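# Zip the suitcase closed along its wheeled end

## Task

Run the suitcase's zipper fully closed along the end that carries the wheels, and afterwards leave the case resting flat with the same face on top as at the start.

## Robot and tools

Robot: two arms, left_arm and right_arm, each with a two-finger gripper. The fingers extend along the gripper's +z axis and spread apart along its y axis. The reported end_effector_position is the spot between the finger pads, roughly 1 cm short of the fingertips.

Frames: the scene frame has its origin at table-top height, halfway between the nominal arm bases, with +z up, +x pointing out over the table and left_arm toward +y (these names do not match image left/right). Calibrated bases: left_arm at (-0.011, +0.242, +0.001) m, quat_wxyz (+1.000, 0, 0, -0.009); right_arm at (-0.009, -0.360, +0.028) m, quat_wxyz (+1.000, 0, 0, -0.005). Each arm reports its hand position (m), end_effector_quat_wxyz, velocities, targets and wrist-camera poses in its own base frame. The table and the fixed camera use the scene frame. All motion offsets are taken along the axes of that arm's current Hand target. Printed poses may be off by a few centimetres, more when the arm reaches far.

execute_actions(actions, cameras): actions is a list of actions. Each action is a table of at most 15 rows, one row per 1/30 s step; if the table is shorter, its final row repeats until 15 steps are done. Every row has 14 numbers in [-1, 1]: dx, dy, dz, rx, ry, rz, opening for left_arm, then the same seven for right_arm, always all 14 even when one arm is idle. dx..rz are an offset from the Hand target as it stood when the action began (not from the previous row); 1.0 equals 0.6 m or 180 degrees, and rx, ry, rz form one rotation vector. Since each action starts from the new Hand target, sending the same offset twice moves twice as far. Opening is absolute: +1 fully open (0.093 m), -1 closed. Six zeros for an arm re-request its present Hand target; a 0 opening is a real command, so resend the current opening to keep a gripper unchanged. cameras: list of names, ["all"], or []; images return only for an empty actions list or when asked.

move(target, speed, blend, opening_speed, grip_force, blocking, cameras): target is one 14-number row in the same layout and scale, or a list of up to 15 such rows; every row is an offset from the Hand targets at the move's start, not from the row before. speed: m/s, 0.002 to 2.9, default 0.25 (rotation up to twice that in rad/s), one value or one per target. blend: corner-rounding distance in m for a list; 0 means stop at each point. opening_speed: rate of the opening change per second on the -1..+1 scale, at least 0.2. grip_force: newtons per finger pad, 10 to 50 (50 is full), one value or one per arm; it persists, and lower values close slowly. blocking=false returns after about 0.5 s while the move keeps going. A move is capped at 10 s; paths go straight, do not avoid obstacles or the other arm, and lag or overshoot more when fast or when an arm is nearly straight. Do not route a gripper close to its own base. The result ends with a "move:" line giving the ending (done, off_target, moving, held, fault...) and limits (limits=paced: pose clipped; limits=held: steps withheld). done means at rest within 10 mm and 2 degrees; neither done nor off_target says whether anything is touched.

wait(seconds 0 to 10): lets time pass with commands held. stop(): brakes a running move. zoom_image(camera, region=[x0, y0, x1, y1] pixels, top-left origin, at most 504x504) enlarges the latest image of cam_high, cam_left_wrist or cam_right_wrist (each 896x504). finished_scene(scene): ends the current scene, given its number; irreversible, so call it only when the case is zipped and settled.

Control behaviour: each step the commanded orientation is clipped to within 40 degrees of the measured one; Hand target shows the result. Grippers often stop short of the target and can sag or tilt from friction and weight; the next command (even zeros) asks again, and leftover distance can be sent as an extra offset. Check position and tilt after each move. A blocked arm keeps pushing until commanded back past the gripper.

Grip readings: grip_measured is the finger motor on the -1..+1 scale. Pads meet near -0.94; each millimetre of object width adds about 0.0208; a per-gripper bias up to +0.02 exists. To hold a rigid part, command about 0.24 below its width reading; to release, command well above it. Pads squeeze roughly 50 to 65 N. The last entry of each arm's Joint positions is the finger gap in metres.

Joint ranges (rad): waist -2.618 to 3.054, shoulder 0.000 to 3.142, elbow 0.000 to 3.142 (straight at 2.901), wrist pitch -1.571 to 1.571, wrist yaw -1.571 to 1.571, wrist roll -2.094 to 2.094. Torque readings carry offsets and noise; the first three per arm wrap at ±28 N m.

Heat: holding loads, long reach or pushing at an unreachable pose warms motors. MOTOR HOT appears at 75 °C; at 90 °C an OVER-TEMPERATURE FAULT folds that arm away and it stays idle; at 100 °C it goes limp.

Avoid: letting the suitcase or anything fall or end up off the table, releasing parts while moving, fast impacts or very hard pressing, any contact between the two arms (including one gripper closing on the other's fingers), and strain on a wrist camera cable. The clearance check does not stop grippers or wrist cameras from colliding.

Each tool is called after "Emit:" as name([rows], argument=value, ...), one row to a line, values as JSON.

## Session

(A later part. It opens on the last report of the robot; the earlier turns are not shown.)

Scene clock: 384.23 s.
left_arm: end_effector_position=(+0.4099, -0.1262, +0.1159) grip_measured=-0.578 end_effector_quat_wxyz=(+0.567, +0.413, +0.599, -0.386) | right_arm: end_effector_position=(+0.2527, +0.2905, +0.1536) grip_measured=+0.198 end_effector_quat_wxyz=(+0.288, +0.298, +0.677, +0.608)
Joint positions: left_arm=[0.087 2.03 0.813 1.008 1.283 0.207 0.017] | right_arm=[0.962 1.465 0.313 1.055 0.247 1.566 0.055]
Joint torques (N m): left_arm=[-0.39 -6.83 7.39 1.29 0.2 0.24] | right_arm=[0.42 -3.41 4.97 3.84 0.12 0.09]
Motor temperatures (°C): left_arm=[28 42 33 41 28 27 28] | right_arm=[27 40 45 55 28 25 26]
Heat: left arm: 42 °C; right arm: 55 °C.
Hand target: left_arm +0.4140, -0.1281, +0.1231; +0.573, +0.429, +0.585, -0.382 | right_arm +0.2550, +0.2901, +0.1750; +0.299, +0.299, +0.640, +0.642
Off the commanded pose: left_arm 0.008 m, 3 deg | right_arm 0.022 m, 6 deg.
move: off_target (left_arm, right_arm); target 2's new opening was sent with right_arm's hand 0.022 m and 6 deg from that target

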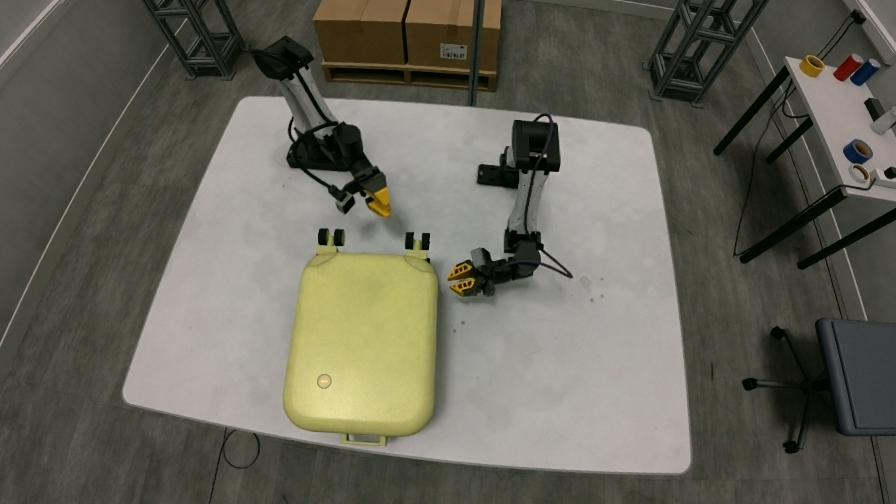

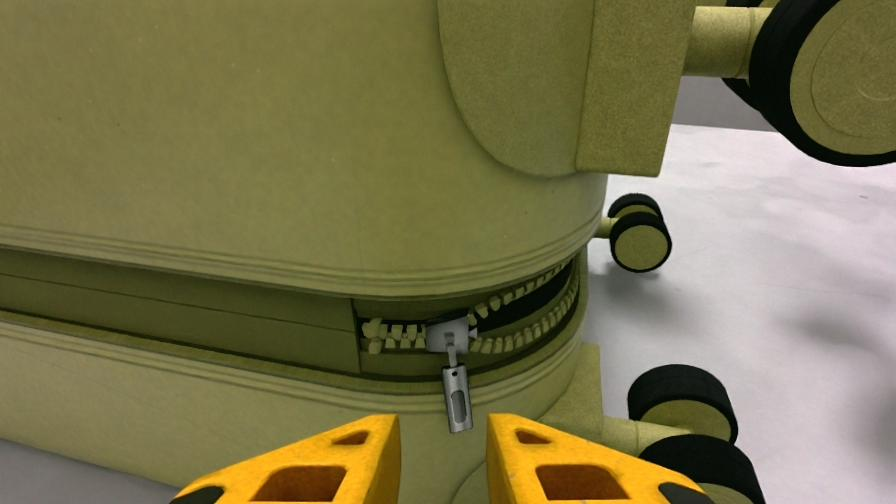

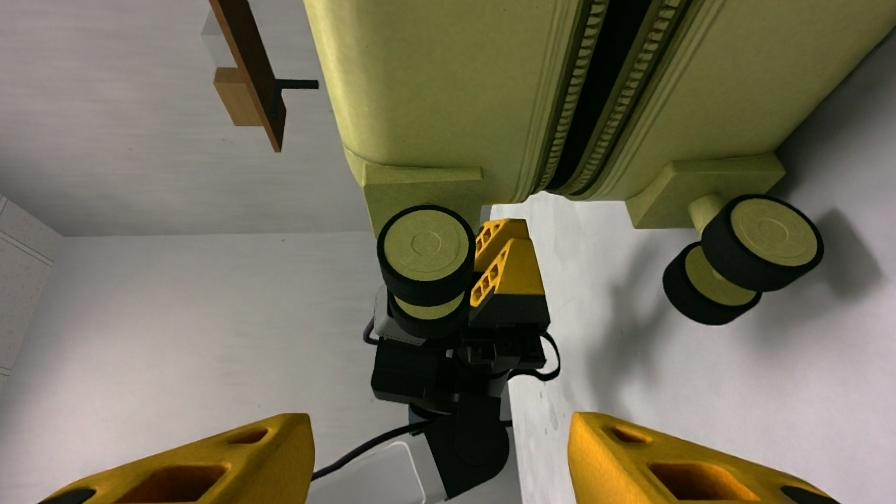

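Emit:
move(target=[0.0147, 0.0005, 0.0575, 0, 0, 0, -0.58, 0.0035, -0.003, 0.1083, 0, 0, 0, 0.2], speed=0.1, cameras=["cam_left_wrist", "cam_right_wrist"])

Scene clock: 421.43 s.
left_arm: end_effector_position=(+0.4159, -0.1586, +0.1004) grip_measured=-0.578 end_effector_quat_wxyz=(+0.550, +0.419, +0.602, -0.399) | right_arm: end_effector_position=(+0.2981, +0.3262, +0.1424) grip_measured=+0.198 end_effector_quat_wxyz=(+0.291, +0.307, +0.682, +0.597)
Joint positions: left_arm=[0 2.094 0.854 1.013 1.226 0.194 0.017] | right_arm=[0.913 1.704 0.523 1.059 0.218 1.566 0.055]
Joint torques (N m): left_arm=[-0.35 -6.89 7.2 1.97 -0.08 -0.03] | right_arm=[-0.55 -5.19 7.16 3.84 -0.11 0.09]
Motor temperatures (°C): left_arm=[28 40 35 40 28 27 28] | right_arm=[27 37 41 61 28 25 25]
Heat: left arm: 40 °C; right arm: 61 °C.
Hand target: left_arm +0.4262, -0.1598, +0.1125; +0.573, +0.429, +0.585, -0.382 | right_arm +0.3034, +0.3335, +0.1734; +0.299, +0.299, +0.640, +0.642
Off the commanded pose: left_arm 0.016 m, 4 deg | right_arm 0.032 m, 7 deg.
move: off_target (left_arm, right_arm)
Images, in order (width x height): cam_left_wrist 896x504, cam_right_wrist 896x504.

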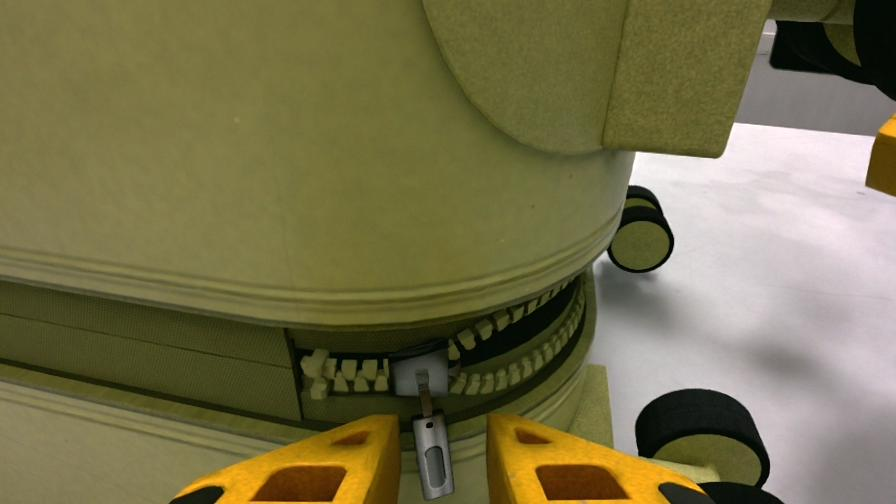

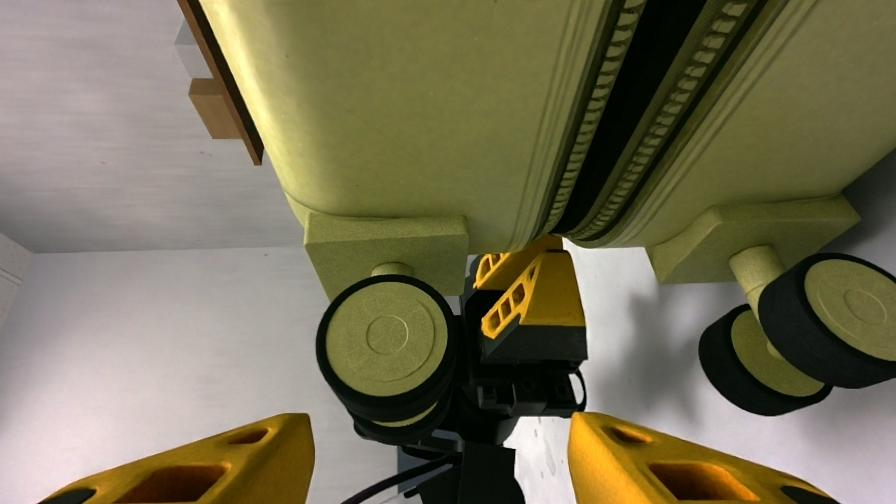

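Emit:
move([
  [-0.0172, 0.0073, 0.0, 0, -0.022, 0, -0.58, 0, 0.03, 0, -0.033, 0, 0, 0.2],
  [-0.0172, 0.0073, 0.0143, 0, -0.022, 0, -0.58, 0, 0.03, 0, -0.033, 0, 0, 0.2],
], speed=[0.06, 0.05], cameras=["cam_left_wrist", "cam_right_wrist"])

Scene clock: 451.67 s.
left_arm: end_effector_position=(+0.4249, -0.1605, +0.1116) grip_measured=-0.578 end_effector_quat_wxyz=(+0.573, +0.406, +0.583, -0.410) | right_arm: end_effector_position=(+0.2997, +0.3288, +0.1519) grip_measured=+0.198 end_effector_quat_wxyz=(+0.296, +0.302, +0.661, +0.619)
Joint positions: left_arm=[-0.005 2.163 0.881 1.26 1.224 0.009 0.017] | right_arm=[0.913 1.734 0.523 1.151 0.217 1.566 0.055]
Joint torques (N m): left_arm=[-0.94 -6.99 7.06 1.9 -0.23 -0.03] | right_arm=[-0.55 -5.08 6.15 4.36 -0.11 -0.13]
Motor temperatures (°C): left_arm=[28 42 35 42 28 27 28] | right_arm=[27 39 40 69 27 25 25]
Heat: left arm: 42 °C; right arm: 69 °C.
Hand target: left_arm +0.4330, -0.1670, +0.1226; +0.592, +0.415, +0.565, -0.397 | right_arm +0.3034, +0.3335, +0.1914; +0.314, +0.283, +0.606, +0.674
Off the commanded pose: left_arm 0.015 m, 4 deg | right_arm 0.040 m, 9 deg.
move: off_target (left_arm, right_arm)
Images, in order (width x height): cam_left_wrist 896x504, cam_right_wrist 896x504.

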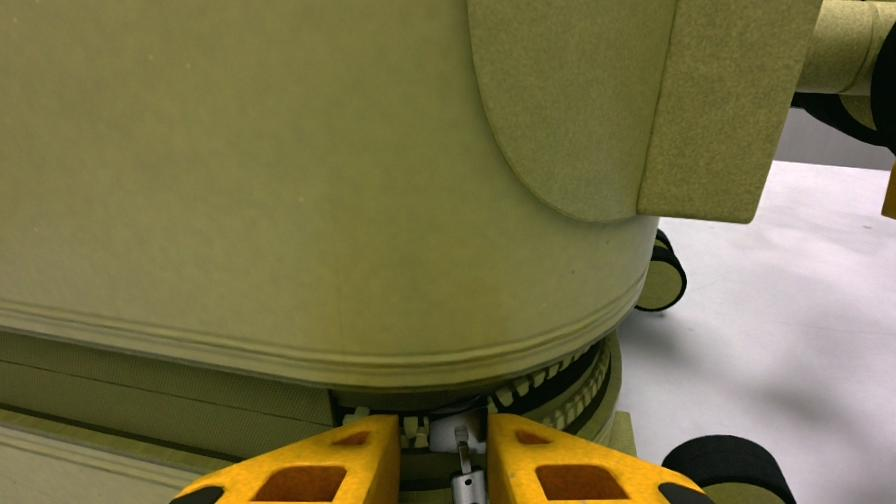

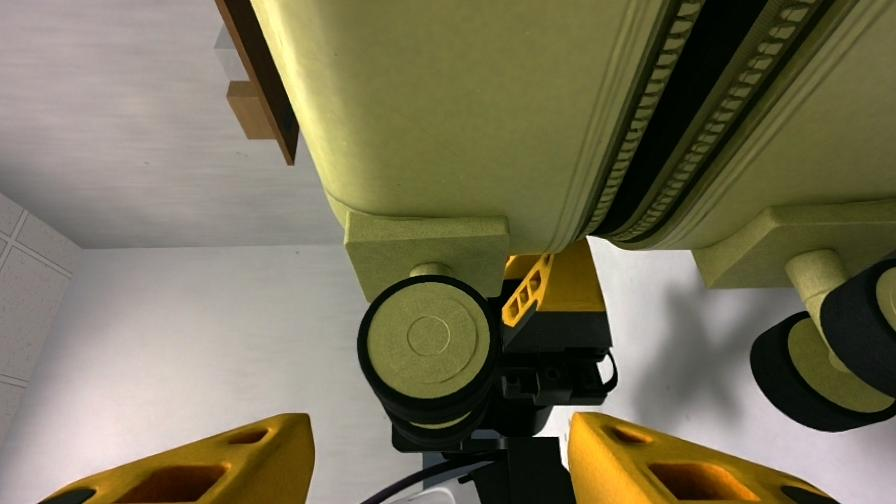

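Emit:
move([
  [0.010, -0.0058, 0.0092, 0, 0, 0, -0.58, 0, 0.005, 0.07, 0, 0, 0, 0.4],
  [0.010, -0.0058, 0.0092, 0, 0, 0, -0.58, 0, 0.005, 0.07, 0, 0, 0, -0.5],
], speed=[0.08, 0.05], cameras=["cam_left_wrist", "cam_right_wrist"])

Scene clock: 468.40 s.
left_arm: end_effector_position=(+0.4266, -0.1621, +0.1106) grip_measured=-0.578 end_effector_quat_wxyz=(+0.583, +0.408, +0.577, -0.401) | right_arm: end_effector_position=(+0.3285, +0.3564, +0.1557) grip_measured=-0.439 end_effector_quat_wxyz=(+0.297, +0.300, +0.656, +0.626)
Joint positions: left_arm=[-0.011 2.18 0.881 1.304 1.208 0.009 0.017] | right_arm=[0.893 1.852 0.684 1.127 0.194 1.565 0.024]
Joint torques (N m): left_arm=[-1.85 -6.65 6.61 1.69 -0.25 -0.04] | right_arm=[-0.46 -8.13 7.62 3.86 -0.16 -0.15]
Motor temperatures (°C): left_arm=[28 41 35 41 28 27 28] | right_arm=[27 39 40 78 27 25 25]
Heat: left arm: 41 °C; right arm: 78 °C. Fold the right arm in close to its base, or ease its load, before you think long.
Hand target: left_arm +0.4319, -0.1734, +0.1165; +0.592, +0.415, +0.565, -0.397 | right_arm +0.3351, +0.3601, +0.1987; +0.314, +0.283, +0.606, +0.674
Off the commanded pose: left_arm 0.014 m, 2 deg | right_arm 0.044 m, 8 deg.
MOTOR HOT: joint 4 (wrist pitch) of the right arm reports 78 °C; the controller's stop level is 90 °C. To cool a motor, set the load down, stop pushing, or move to a pose that needs little force.
move: off_target (left_arm, right_arm); target 2's new opening was sent with right_arm's hand 0.034 m and 6 deg from that target
Images, in order (width x height): cam_left_wrist 896x504, cam_right_wrist 896x504.

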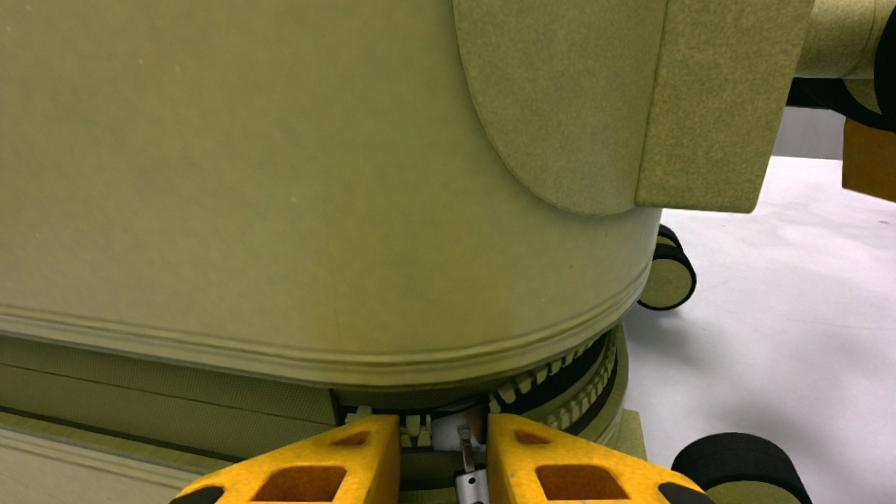

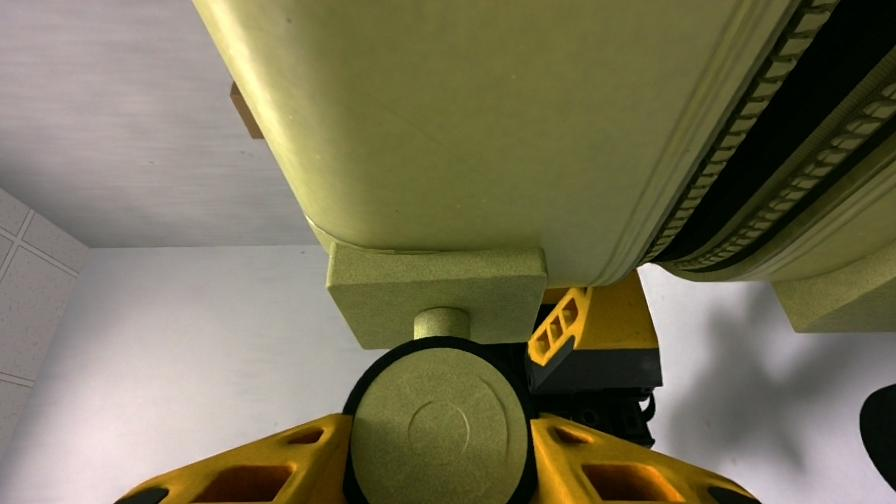

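Emit:
move(target=[0, 0, 0, 0, 0, 0, -0.58, 0.0023, -0.07, -0.0198, 0.046, 0, 0, -0.5], speed=0.1)

Scene clock: 477.67 s.
left_arm: end_effector_position=(+0.4266, -0.1621, +0.1106) grip_measured=-0.578 end_effector_quat_wxyz=(+0.583, +0.408, +0.577, -0.401) | right_arm: end_effector_position=(+0.3284, +0.3563, +0.1546) grip_measured=-0.438 end_effector_quat_wxyz=(+0.296, +0.303, +0.656, +0.625)
Joint positions: left_arm=[-0.011 2.18 0.881 1.304 1.208 0.009 0.017] | right_arm=[0.895 1.852 0.684 1.122 0.198 1.57 0.024]
Joint torques (N m): left_arm=[-1.88 -6.65 6.58 1.7 -0.25 -0.04] | right_arm=[-0.01 -6.94 4.71 2.76 0 0.14]
Motor temperatures (°C): left_arm=[28 41 35 41 28 27 28] | right_arm=[27 39 41 76 27 25 26]
Heat: left arm: 41 °C; right arm: 76 °C. Fold the right arm in close to its base, or ease its load, before you think long.
Hand target: left_arm +0.4319, -0.1734, +0.1165; +0.592, +0.415, +0.565, -0.397 | right_arm +0.3285, +0.3564, +0.1557; +0.293, +0.305, +0.653, +0.628
Off the commanded pose: left_arm 0.014 m, 2 deg | right_arm 0.001 m, 1 deg.
MOTOR HOT: still on. Joint 4 (wrist pitch) of the right arm reports 76 °C.
move: off_target (left_arm)

Emit:
move(target=[0, 0, 0, 0, 0, 0, -0.58, 0, -0.02, 0, 0.05, 0, 0, -0.5], speed=0.1)

Scene clock: 483.20 s.
left_arm: end_effector_position=(+0.4269, -0.1620, +0.1106) grip_measured=-0.578 end_effector_quat_wxyz=(+0.583, +0.408, +0.577, -0.401) | right_arm: end_effector_position=(+0.3280, +0.3566, +0.1535) grip_measured=-0.437 end_effector_quat_wxyz=(+0.283, +0.312, +0.678, +0.602)
Joint positions: left_arm=[-0.011 2.18 0.881 1.304 1.206 0.009 0.017] | right_arm=[0.893 1.797 0.707 0.972 0.191 1.585 0.024]
Joint torques (N m): left_arm=[-1.81 -6.64 6.6 1.69 -0.24 -0.04] | right_arm=[-0.05 -8.79 6.5 1.31 -0.03 0.21]
Motor temperatures (°C): left_arm=[28 40 35 41 28 27 28] | right_arm=[27 40 41 72 27 25 27]
Heat: left arm: 41 °C; right arm: 72 °C. Fold the right arm in close to its base, or ease its load, before you think long.
Hand target: left_arm +0.4319, -0.1734, +0.1165; +0.592, +0.415, +0.565, -0.397 | right_arm +0.3282, +0.3562, +0.1437; +0.268, +0.327, +0.700, +0.575
Off the commanded pose: left_arm 0.014 m, 2 deg | right_arm 0.010 m, 5 deg.
MOTOR HOT: still on. Joint 4 (wrist pitch) of the right arm reports 72 °C.
move: off_target (left_arm, right_arm)

Emit:
move(target=[0.013, -0.008, 0.0, 0, 0, 0, -0.58, 0, 0, 0, 0, 0, 0, -0.5], speed=0.1, cameras=["cam_left_wrist"])

Scene clock: 500.10 s.
left_arm: end_effector_position=(+0.4272, -0.1618, +0.1088) grip_measured=-0.578 end_effector_quat_wxyz=(+0.591, +0.412, +0.570, -0.395) | right_arm: end_effector_position=(+0.3280, +0.3566, +0.1535) grip_measured=-0.437 end_effector_quat_wxyz=(+0.283, +0.312, +0.678, +0.602)
Joint positions: left_arm=[-0.011 2.199 0.881 1.347 1.203 0.009 0.017] | right_arm=[0.893 1.797 0.707 0.972 0.191 1.585 0.024]
Joint torques (N m): left_arm=[-2.18 -6.52 4.85 1.6 -0.27 -0.02] | right_arm=[0.16 -9.07 6.48 1.37 -0.15 0.25]
Motor temperatures (°C): left_arm=[28 40 35 41 28 27 28] | right_arm=[27 44 40 61 27 25 27]
Heat: left arm: 41 °C; right arm: 61 °C.
Hand target: left_arm +0.4278, -0.1750, +0.1085; +0.592, +0.415, +0.565, -0.397 | right_arm +0.3282, +0.3562, +0.1437; +0.268, +0.327, +0.700, +0.575
Off the commanded pose: left_arm 0.013 m, 1 deg | right_arm 0.010 m, 5 deg.
MOTOR HOT: cleared for the motors of the right arm.
move: off_target (left_arm, right_arm)
Images, in order (width x height): cam_left_wrist 896x504.

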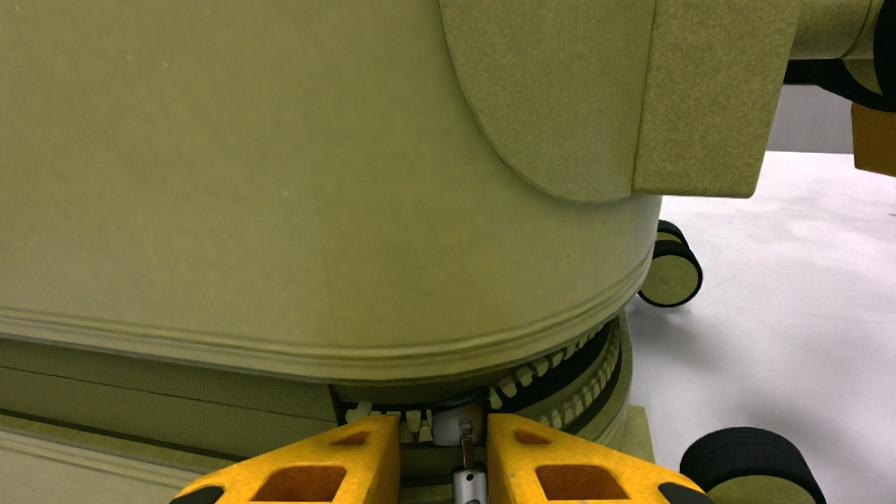

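Emit:
move(target=[0, 0, 0, 0, 0, 0, -1.0, 0, 0, 0, 0, 0, 0, -0.5], opening_speed=0.6, cameras=["cam_left_wrist"])

Scene clock: 505.17 s.
left_arm: end_effector_position=(+0.4267, -0.1637, +0.1082) grip_measured=-0.982 end_effector_quat_wxyz=(+0.590, +0.412, +0.570, -0.396) | right_arm: end_effector_position=(+0.3291, +0.3556, +0.1535) grip_measured=-0.437 end_effector_quat_wxyz=(+0.284, +0.313, +0.678, +0.602)
Joint positions: left_arm=[-0.016 2.2 0.881 1.347 1.201 0.009 0] | right_arm=[0.89 1.797 0.707 0.972 0.191 1.585 0.024]
Joint torques (N m): left_arm=[-1.8 -6.63 4.88 1.61 -0.25 -0.02] | right_arm=[0.13 -8.9 6.54 1.37 -0.04 0.25]
Motor temperatures (°C): left_arm=[28 40 34 41 28 27 28] | right_arm=[27 45 40 59 27 25 27]
Heat: left arm: 41 °C; right arm: 59 °C.
Hand target: left_arm +0.4278, -0.1750, +0.1085; +0.592, +0.415, +0.565, -0.397 | right_arm +0.3282, +0.3562, +0.1437; +0.268, +0.327, +0.700, +0.575
Off the commanded pose: left_arm 0.011 m, 1 deg | right_arm 0.010 m, 5 deg.
move: off_target (left_arm, right_arm)
Images, in order (width x height): cam_left_wrist 896x504.

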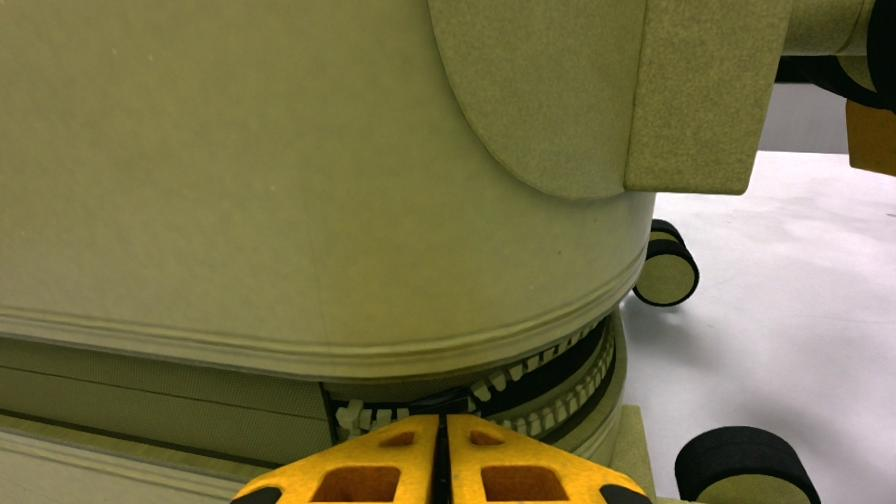

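Emit:
zoom_image(camera="cam_left_wrist", region=[320, 360, 640, 504])

Scaled by 1.575.

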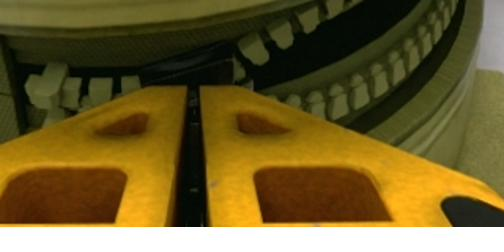

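Emit:
move(target=[-0.0092, -0.1285, -0.0112, 0, 0, 0, -1.0, -0.032, 0.0075, 0.0376, 0, 0, 0, -0.5], speed=0.08, cameras=["cam_left_wrist", "cam_high"])

Scene clock: 529.17 s.
left_arm: end_effector_position=(+0.4096, -0.1583, +0.1073) grip_measured=-0.982 end_effector_quat_wxyz=(+0.625, +0.335, +0.623, -0.330) | right_arm: end_effector_position=(+0.3279, +0.3687, +0.1550) grip_measured=-0.434 end_effector_quat_wxyz=(+0.247, +0.285, +0.696, +0.612)
Joint positions: left_arm=[-0.058 2.09 0.649 1.439 0.921 0.009 0] | right_arm=[0.867 1.803 0.746 0.926 0.068 1.585 0.024]
Joint torques (N m): left_arm=[-3.74 -7.76 -1.61 2.37 1.71 0.2] | right_arm=[-3.1 -5.31 9.44 1.69 0.51 0.05]
Motor temperatures (°C): left_arm=[28 42 34 41 28 27 29] | right_arm=[27 47 40 54 27 25 28]
Heat: left arm: 42 °C; right arm: 54 °C.
Hand target: left_arm +0.3528, -0.1949, +0.1105; +0.592, +0.415, +0.565, -0.397 | right_arm +0.3581, +0.3562, +0.1437; +0.268, +0.327, +0.700, +0.575
Off the commanded pose: left_arm 0.068 m, 14 deg | right_arm 0.035 m, 7 deg.
move: off_target (left_arm, right_arm)
Images, in order (width x height): cam_high 896x504, cam_left_wrist 896x504.

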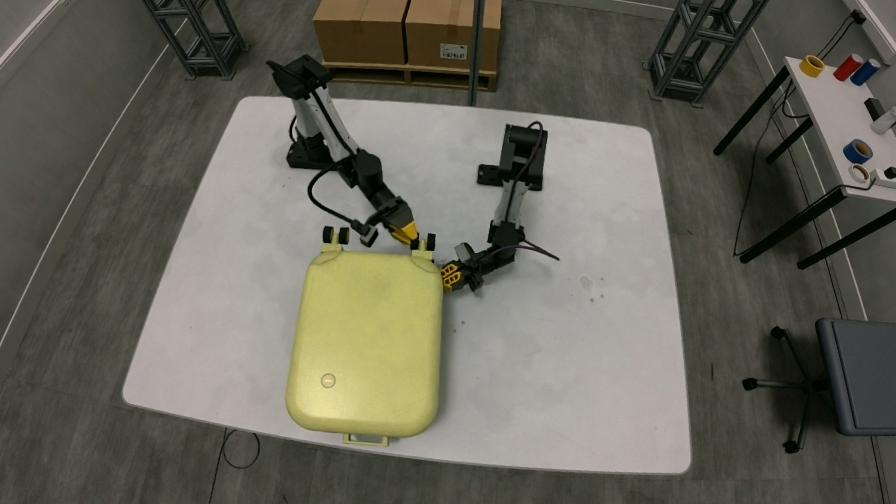

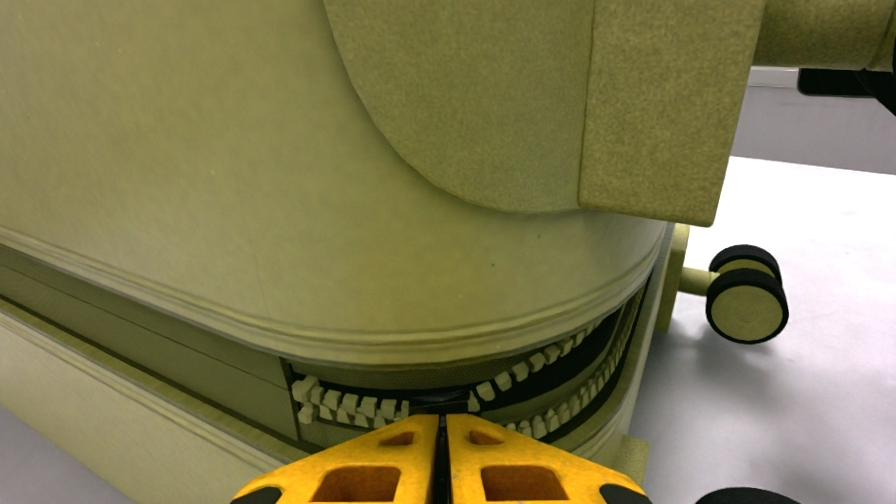

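Emit:
move(target=[-0.0042, -0.0458, 0.1222, 0, 0, 0, -1.0, -0.0214, 0.005, 0.025, 0, 0, 0, -0.5], speed=0.08, cameras=["cam_left_wrist", "cam_high"])

Scene clock: 541.30 s.
left_arm: end_effector_position=(+0.4135, -0.2049, +0.1093) grip_measured=-0.982 end_effector_quat_wxyz=(+0.642, +0.305, +0.637, -0.299) | right_arm: end_effector_position=(+0.3558, +0.3592, +0.1521) grip_measured=-0.433 end_effector_quat_wxyz=(+0.256, +0.306, +0.688, +0.607)
Joint positions: left_arm=[-0.239 2.084 0.646 1.441 0.643 0.009 0] | right_arm=[0.809 1.847 0.795 0.918 0.056 1.599 0.024]
Joint torques (N m): left_arm=[-7.86 -6.65 2.37 2.15 2.07 0.2] | right_arm=[-1.96 -5.44 10.81 1.56 0.2 -0.12]
Heat: left arm: 42 °C; right arm: 52 °C.
Hand target: left_arm +0.3517, -0.2732, +0.1131; +0.592, +0.415, +0.565, -0.397 | right_arm +0.3781, +0.3562, +0.1437; +0.268, +0.327, +0.700, +0.575
Off the commanded pose: left_arm 0.092 m, 20 deg | right_arm 0.024 m, 5 deg.
move: off_target (left_arm, right_arm)
Images, in order (width x height): cam_high 896x504, cam_left_wrist 896x504.

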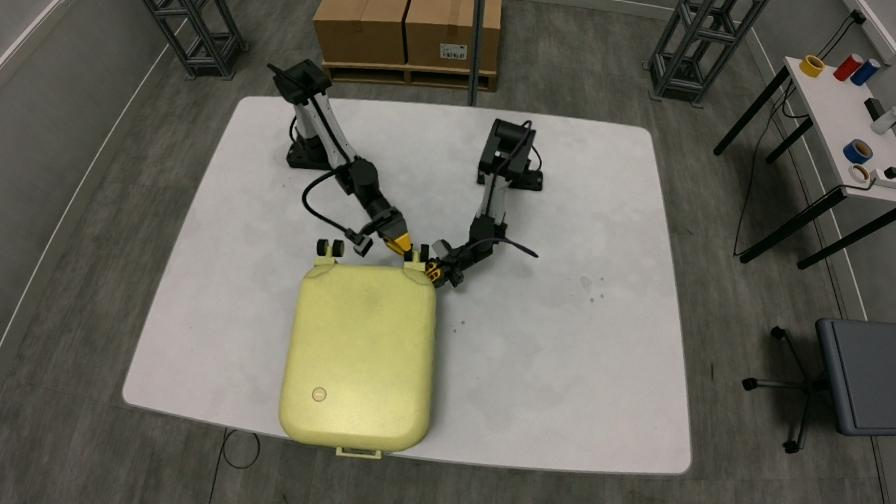

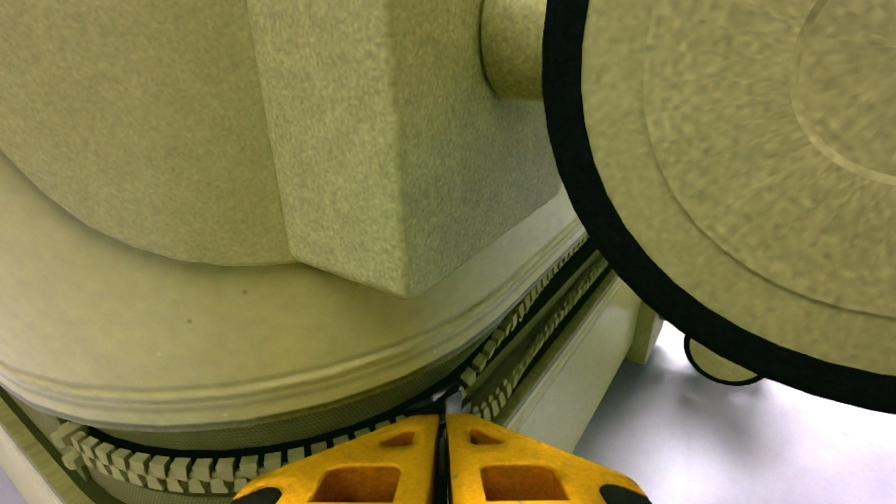

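Emit:
move(target=[0.004, 0.1163, -0.061, -0.1393, -0.0223, -0.149, -1.0, 0, 0, 0, 0, 0, 0, -0.5], speed=0.12, cameras=["cam_left_wrist", "cam_high", "cam_right_wrist"])

Scene clock: 598.73 s.
left_arm: end_effector_position=(+0.4191, -0.2011, +0.1091) grip_measured=-0.982 end_effector_quat_wxyz=(+0.590, +0.105, +0.702, -0.386) | right_arm: end_effector_position=(+0.3602, +0.3628, +0.1518) grip_measured=-0.433 end_effector_quat_wxyz=(+0.255, +0.308, +0.688, +0.606)
Joint positions: left_arm=[-0.295 2.058 0.608 1.442 0.433 -0.427 0] | right_arm=[0.807 1.864 0.819 0.909 0.056 1.6 0.024]
Joint torques (N m): left_arm=[-1.73 -8.01 1.74 1.99 0.23 -0.04] | right_arm=[-1.74 -6.71 9.01 1.69 0.22 -0.12]
Motor temperatures (°C): left_arm=[34 41 32 44 36 27 29] | right_arm=[27 43 51 46 27 25 29]
Heat: left arm: 44 °C; right arm: 51 °C.
Hand target: left_arm +0.4050, -0.2151, +0.1131; +0.579, +0.123, +0.696, -0.406 | right_arm +0.3781, +0.3562, +0.1437; +0.268, +0.327, +0.700, +0.575
Off the commanded pose: left_arm 0.020 m, 3 deg | right_arm 0.021 m, 5 deg.
move: off_target (left_arm, right_arm)

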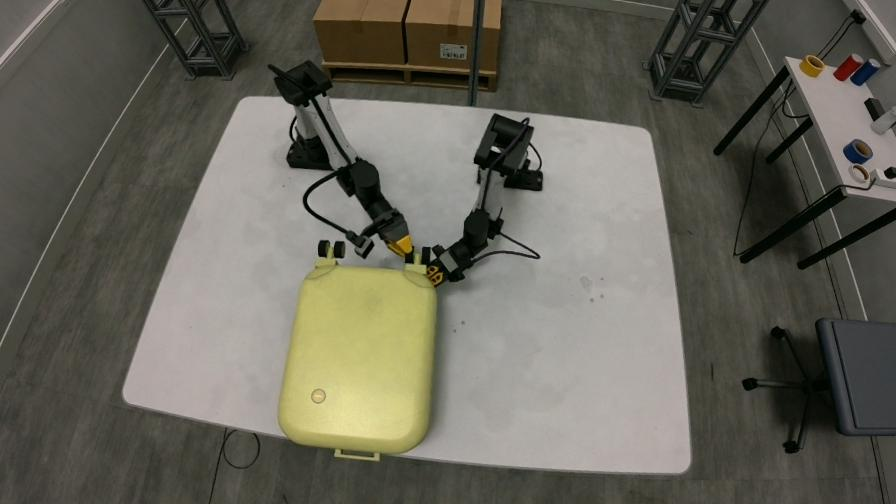

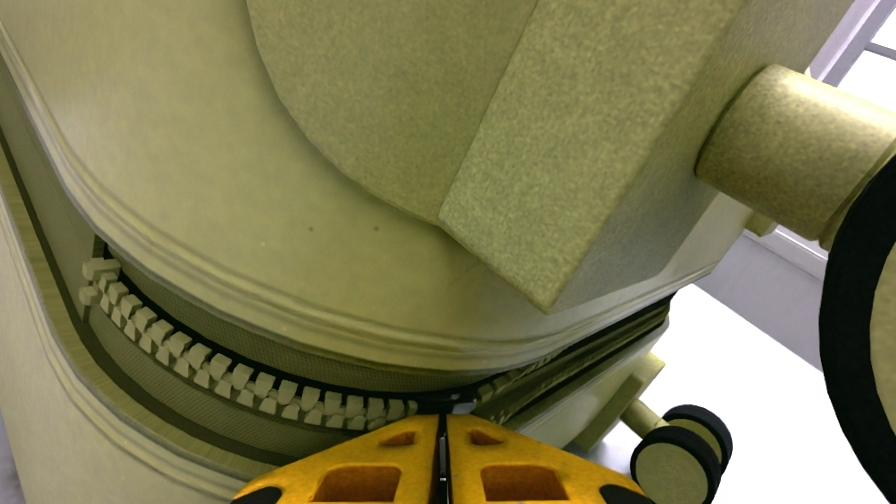

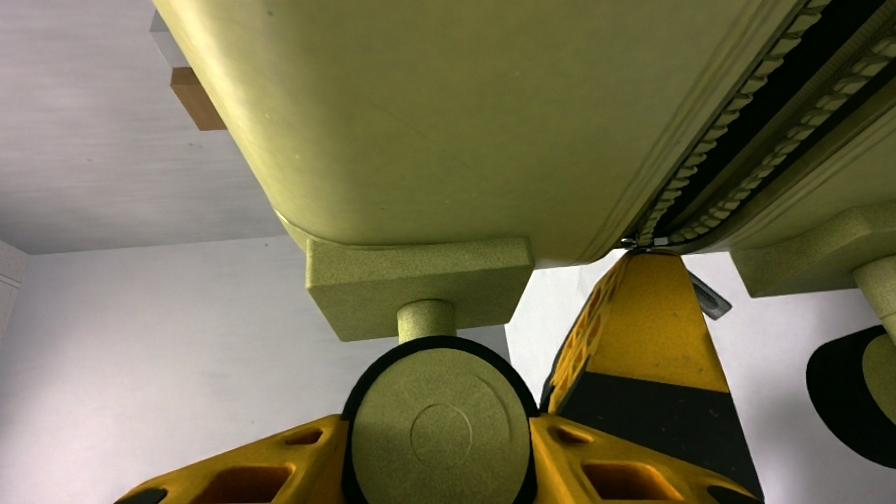

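Emit:
move([
  [0, 0, 0, 0, 0, 0, -1.0, 0.0277, 0.0317, -0.0222, -0.062, 0, 0, -0.05],
  [0, 0, 0, 0, 0, 0, -1.0, 0.0282, 0.0223, -0.1555, -0.062, 0, 0, -0.05],
  [0, 0, 0, 0, 0, 0, -1.0, 0.012, 0.2732, -0.217, -0.062, 0, 0, -0.05],
  [0, 0, 0, 0, 0, 0, -1.0, -0.1842, 0.2582, -0.2928, -0.1144, 0.0171, -0.5032, -0.05],
  [0, 0, 0, 0, 0, 0, -1.0, -0.3285, 0.1443, -0.438, -0.1144, 0.0171, -0.5032, -0.05],
  [0, 0, 0, 0, 0, 0, -1.0, -0.3115, -0.0333, -0.3925, -0.1144, 0.0171, -0.5032, -1.0],
], speed=[0.1, 0.15, 0.25, 0.3, 0.3, 0.2], blend=[0, 0.02, 0.04, 0.05, 0.04, 0], cameras=["cam_right_wrist", "cam_high"])

Scene clock: 646.00 s.
left_arm: end_effector_position=(+0.4179, -0.2034, +0.1089) grip_measured=-0.982 end_effector_quat_wxyz=(+0.589, +0.105, +0.702, -0.386) | right_arm: end_effector_position=(+0.3198, +0.0603, +0.1653) grip_measured=-0.988 end_effector_quat_wxyz=(+0.616, -0.313, +0.642, +0.333)
Joint positions: left_arm=[-0.302 2.056 0.606 1.441 0.427 -0.429 0] | right_arm=[-0.333 1.542 0.361 1.113 -1.282 -0.023 0]
Joint torques (N m): left_arm=[-1.17 -7.94 1.89 1.99 0.26 -0.02] | right_arm=[0.18 -3.38 4.29 2.76 -0.16 0.12]
Motor temperatures (°C): left_arm=[30 42 31 44 31 27 29] | right_arm=[27 45 47 47 27 25 29]
Heat: left arm: 44 °C; right arm: 47 °C.
Hand target: left_arm +0.4050, -0.2151, +0.1131; +0.579, +0.123, +0.696, -0.406 | right_arm +0.3183, +0.0621, +0.1699; +0.626, -0.327, +0.628, +0.327
Off the commanded pose: left_arm 0.018 m, 3 deg | right_arm 0.005 m, 3 deg.
move: off_target (left_arm, right_arm); target 6's new opening was sent with right_arm's hand 0.006 m and 3 deg from that target
Images, in order (width x height): cam_high 896x504, cam_right_wrist 896x504.

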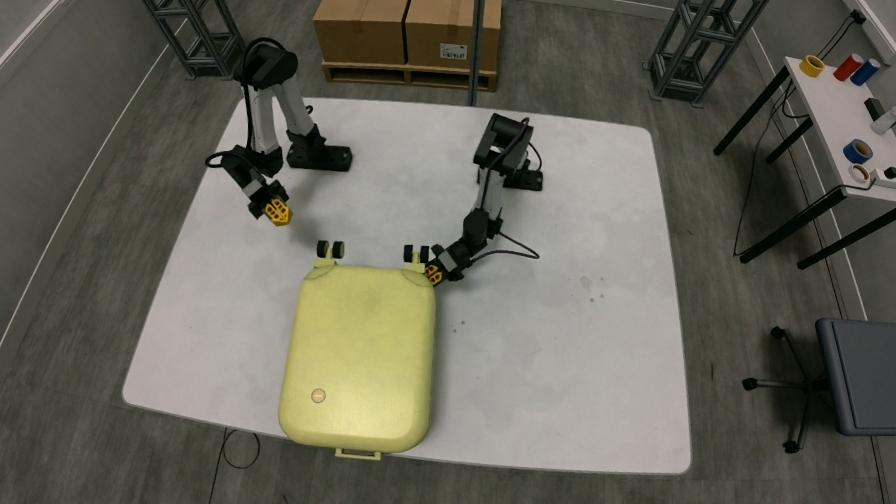

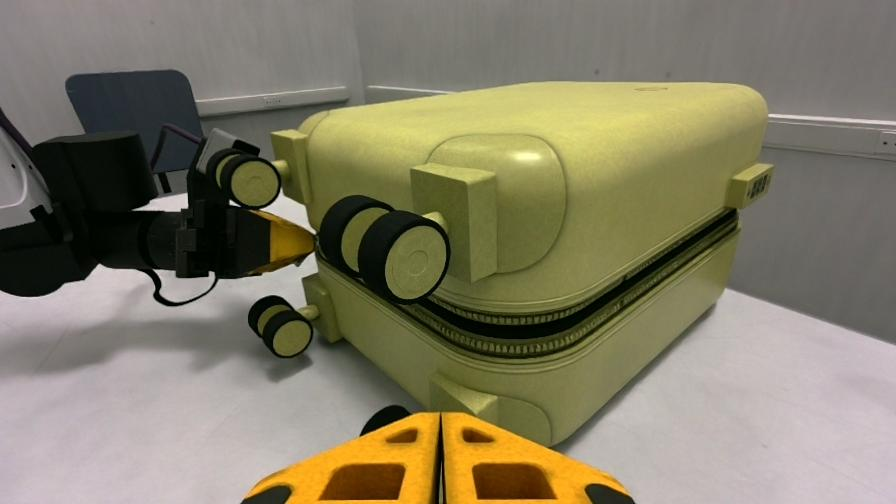

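Emit:
move([
  [0, 0, 0, -0.0222, -0.017, -0.1388, -1.0, 0.008, 0.008, 0.08, 0, 0, 0, -1.0],
  [0, 0, 0, -0.0369, -0.044, -0.2771, -1.0, 0.015, 0.0165, 0.1573, -0.0278, 0, 0, -1.0],
], speed=[0.12, 0.12], blend=[0.02, 0], cameras=["all"])

Scene clock: 676.07 s.
left_arm: end_effector_position=(+0.4166, -0.2055, +0.1089) grip_measured=-0.982 end_effector_quat_wxyz=(+0.414, -0.255, +0.666, -0.566) | right_arm: end_effector_position=(+0.3568, +0.1455, +0.1470) grip_measured=-0.988 end_effector_quat_wxyz=(+0.587, -0.344, +0.634, +0.368)
Joint positions: left_arm=[-0.393 2.03 0.571 1.441 0.181 -1.301 0] | right_arm=[-0.004 1.747 0.497 1.168 -1.061 -0.009 0]
Joint torques (N m): left_arm=[-1.4 -7.04 1.52 2.3 0.04 0] | right_arm=[0.09 -4.89 6.3 2.97 0.02 0.16]
Heat: left arm: 44 °C; right arm: 50 °C.
Hand target: left_arm +0.4050, -0.2151, +0.1131; +0.406, -0.242, +0.664, -0.580 | right_arm +0.3642, +0.1451, +0.1608; +0.612, -0.354, +0.613, +0.354
Off the commanded pose: left_arm 0.016 m, 2 deg | right_arm 0.016 m, 4 deg.
move: off_target (left_arm, right_arm)

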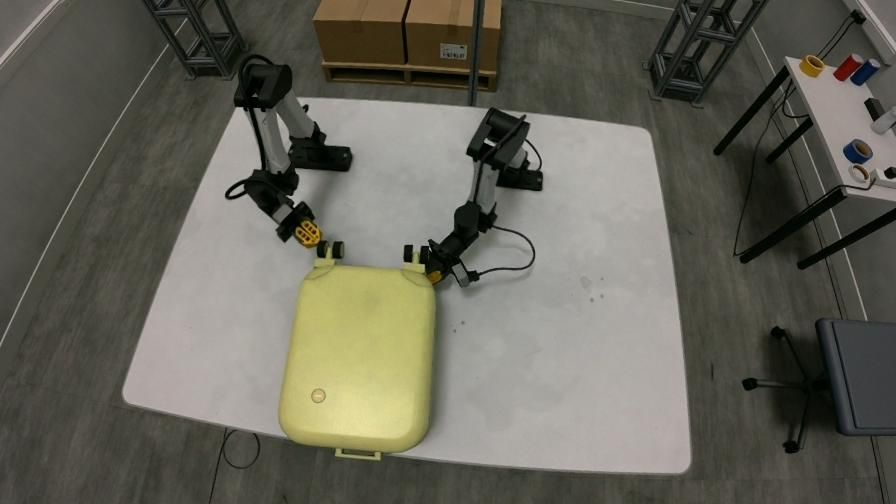

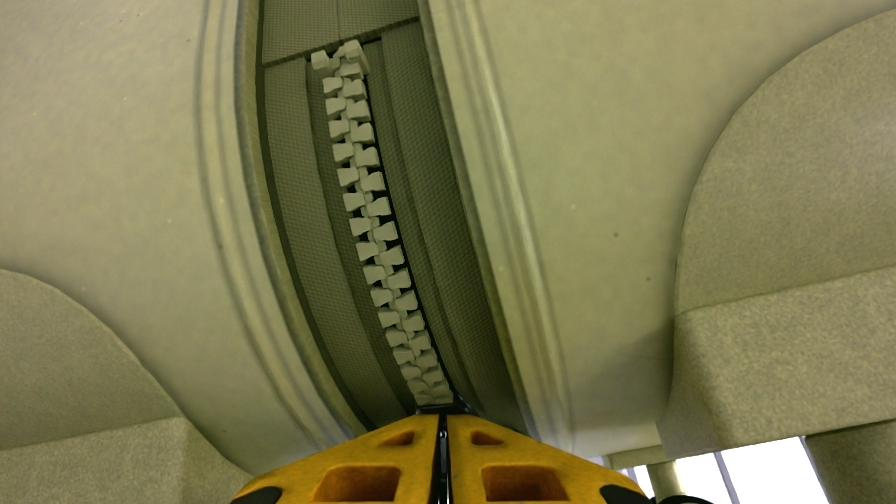

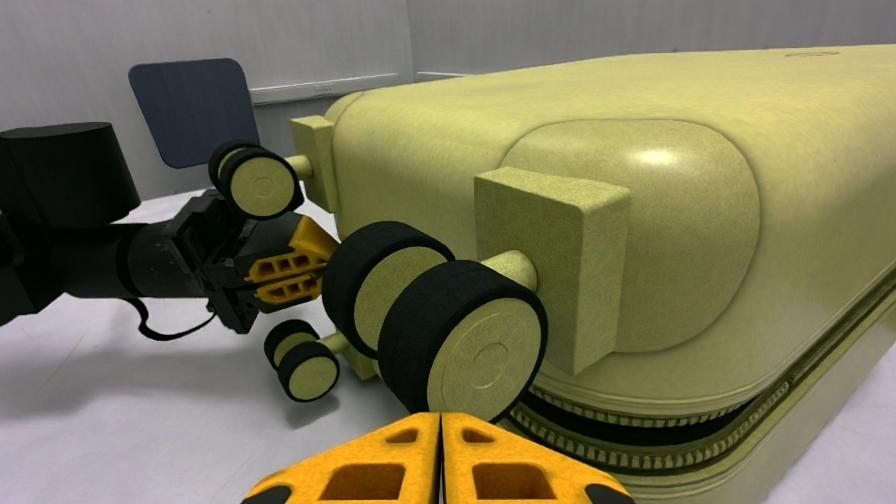

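Emit:
move(target=[0.0773, -0.0207, 0.06, 0, 0, 0, -1.0, -0.01, 0.0202, 0.075, 0, 0, 0, -1.0], speed=0.06, cameras=["all"])

Scene clock: 707.20 s.
left_arm: end_effector_position=(+0.4261, -0.2198, +0.1102) grip_measured=-0.982 end_effector_quat_wxyz=(+0.460, -0.306, +0.641, -0.532) | right_arm: end_effector_position=(+0.3707, +0.1704, +0.1475) grip_measured=-0.988 end_effector_quat_wxyz=(+0.596, -0.332, +0.642, +0.350)
Joint positions: left_arm=[-0.511 2.059 0.629 1.421 -0.099 -1.304 0] | right_arm=[0.1 1.769 0.529 1.168 -0.906 -0.003 0]
Joint torques (N m): left_arm=[-5.22 -6.13 6.06 1.84 1.11 0.05] | right_arm=[3.37 -5.3 8.84 2.61 0.01 0.13]
Heat: left arm: 46 °C; right arm: 50 °C.
Hand target: left_arm +0.4069, -0.2750, +0.1131; +0.406, -0.242, +0.664, -0.580 | right_arm +0.3762, +0.1902, +0.1668; +0.612, -0.354, +0.613, +0.354
Off the commanded pose: left_arm 0.059 m, 11 deg | right_arm 0.028 m, 5 deg.
move: off_target (left_arm, right_arm)

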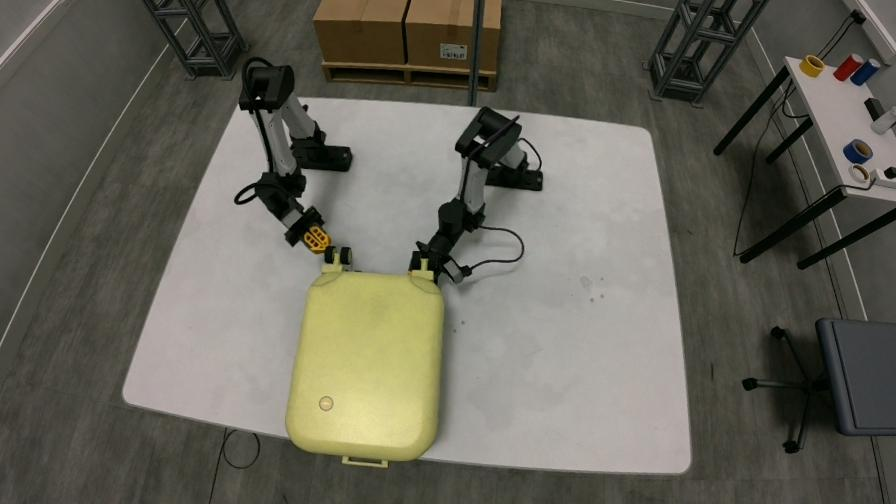

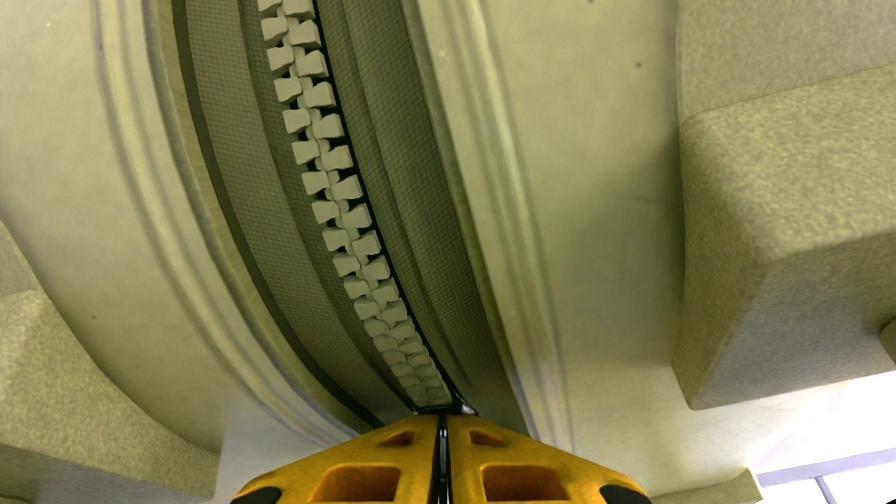

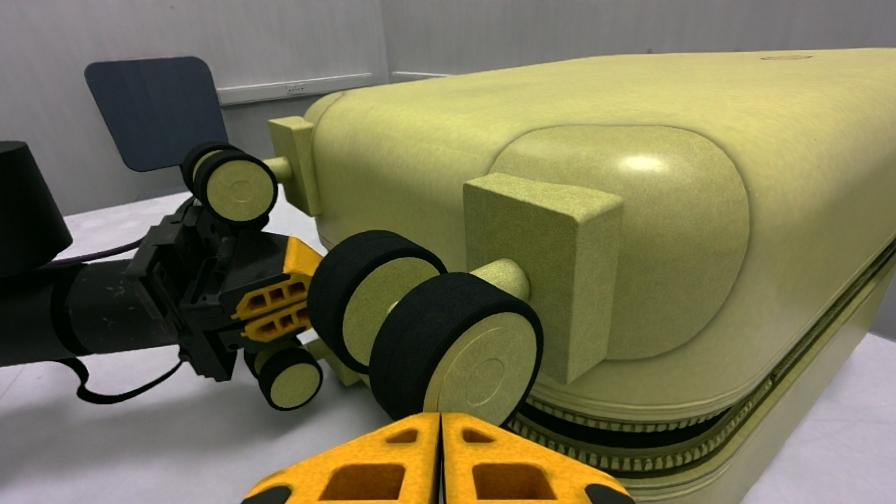

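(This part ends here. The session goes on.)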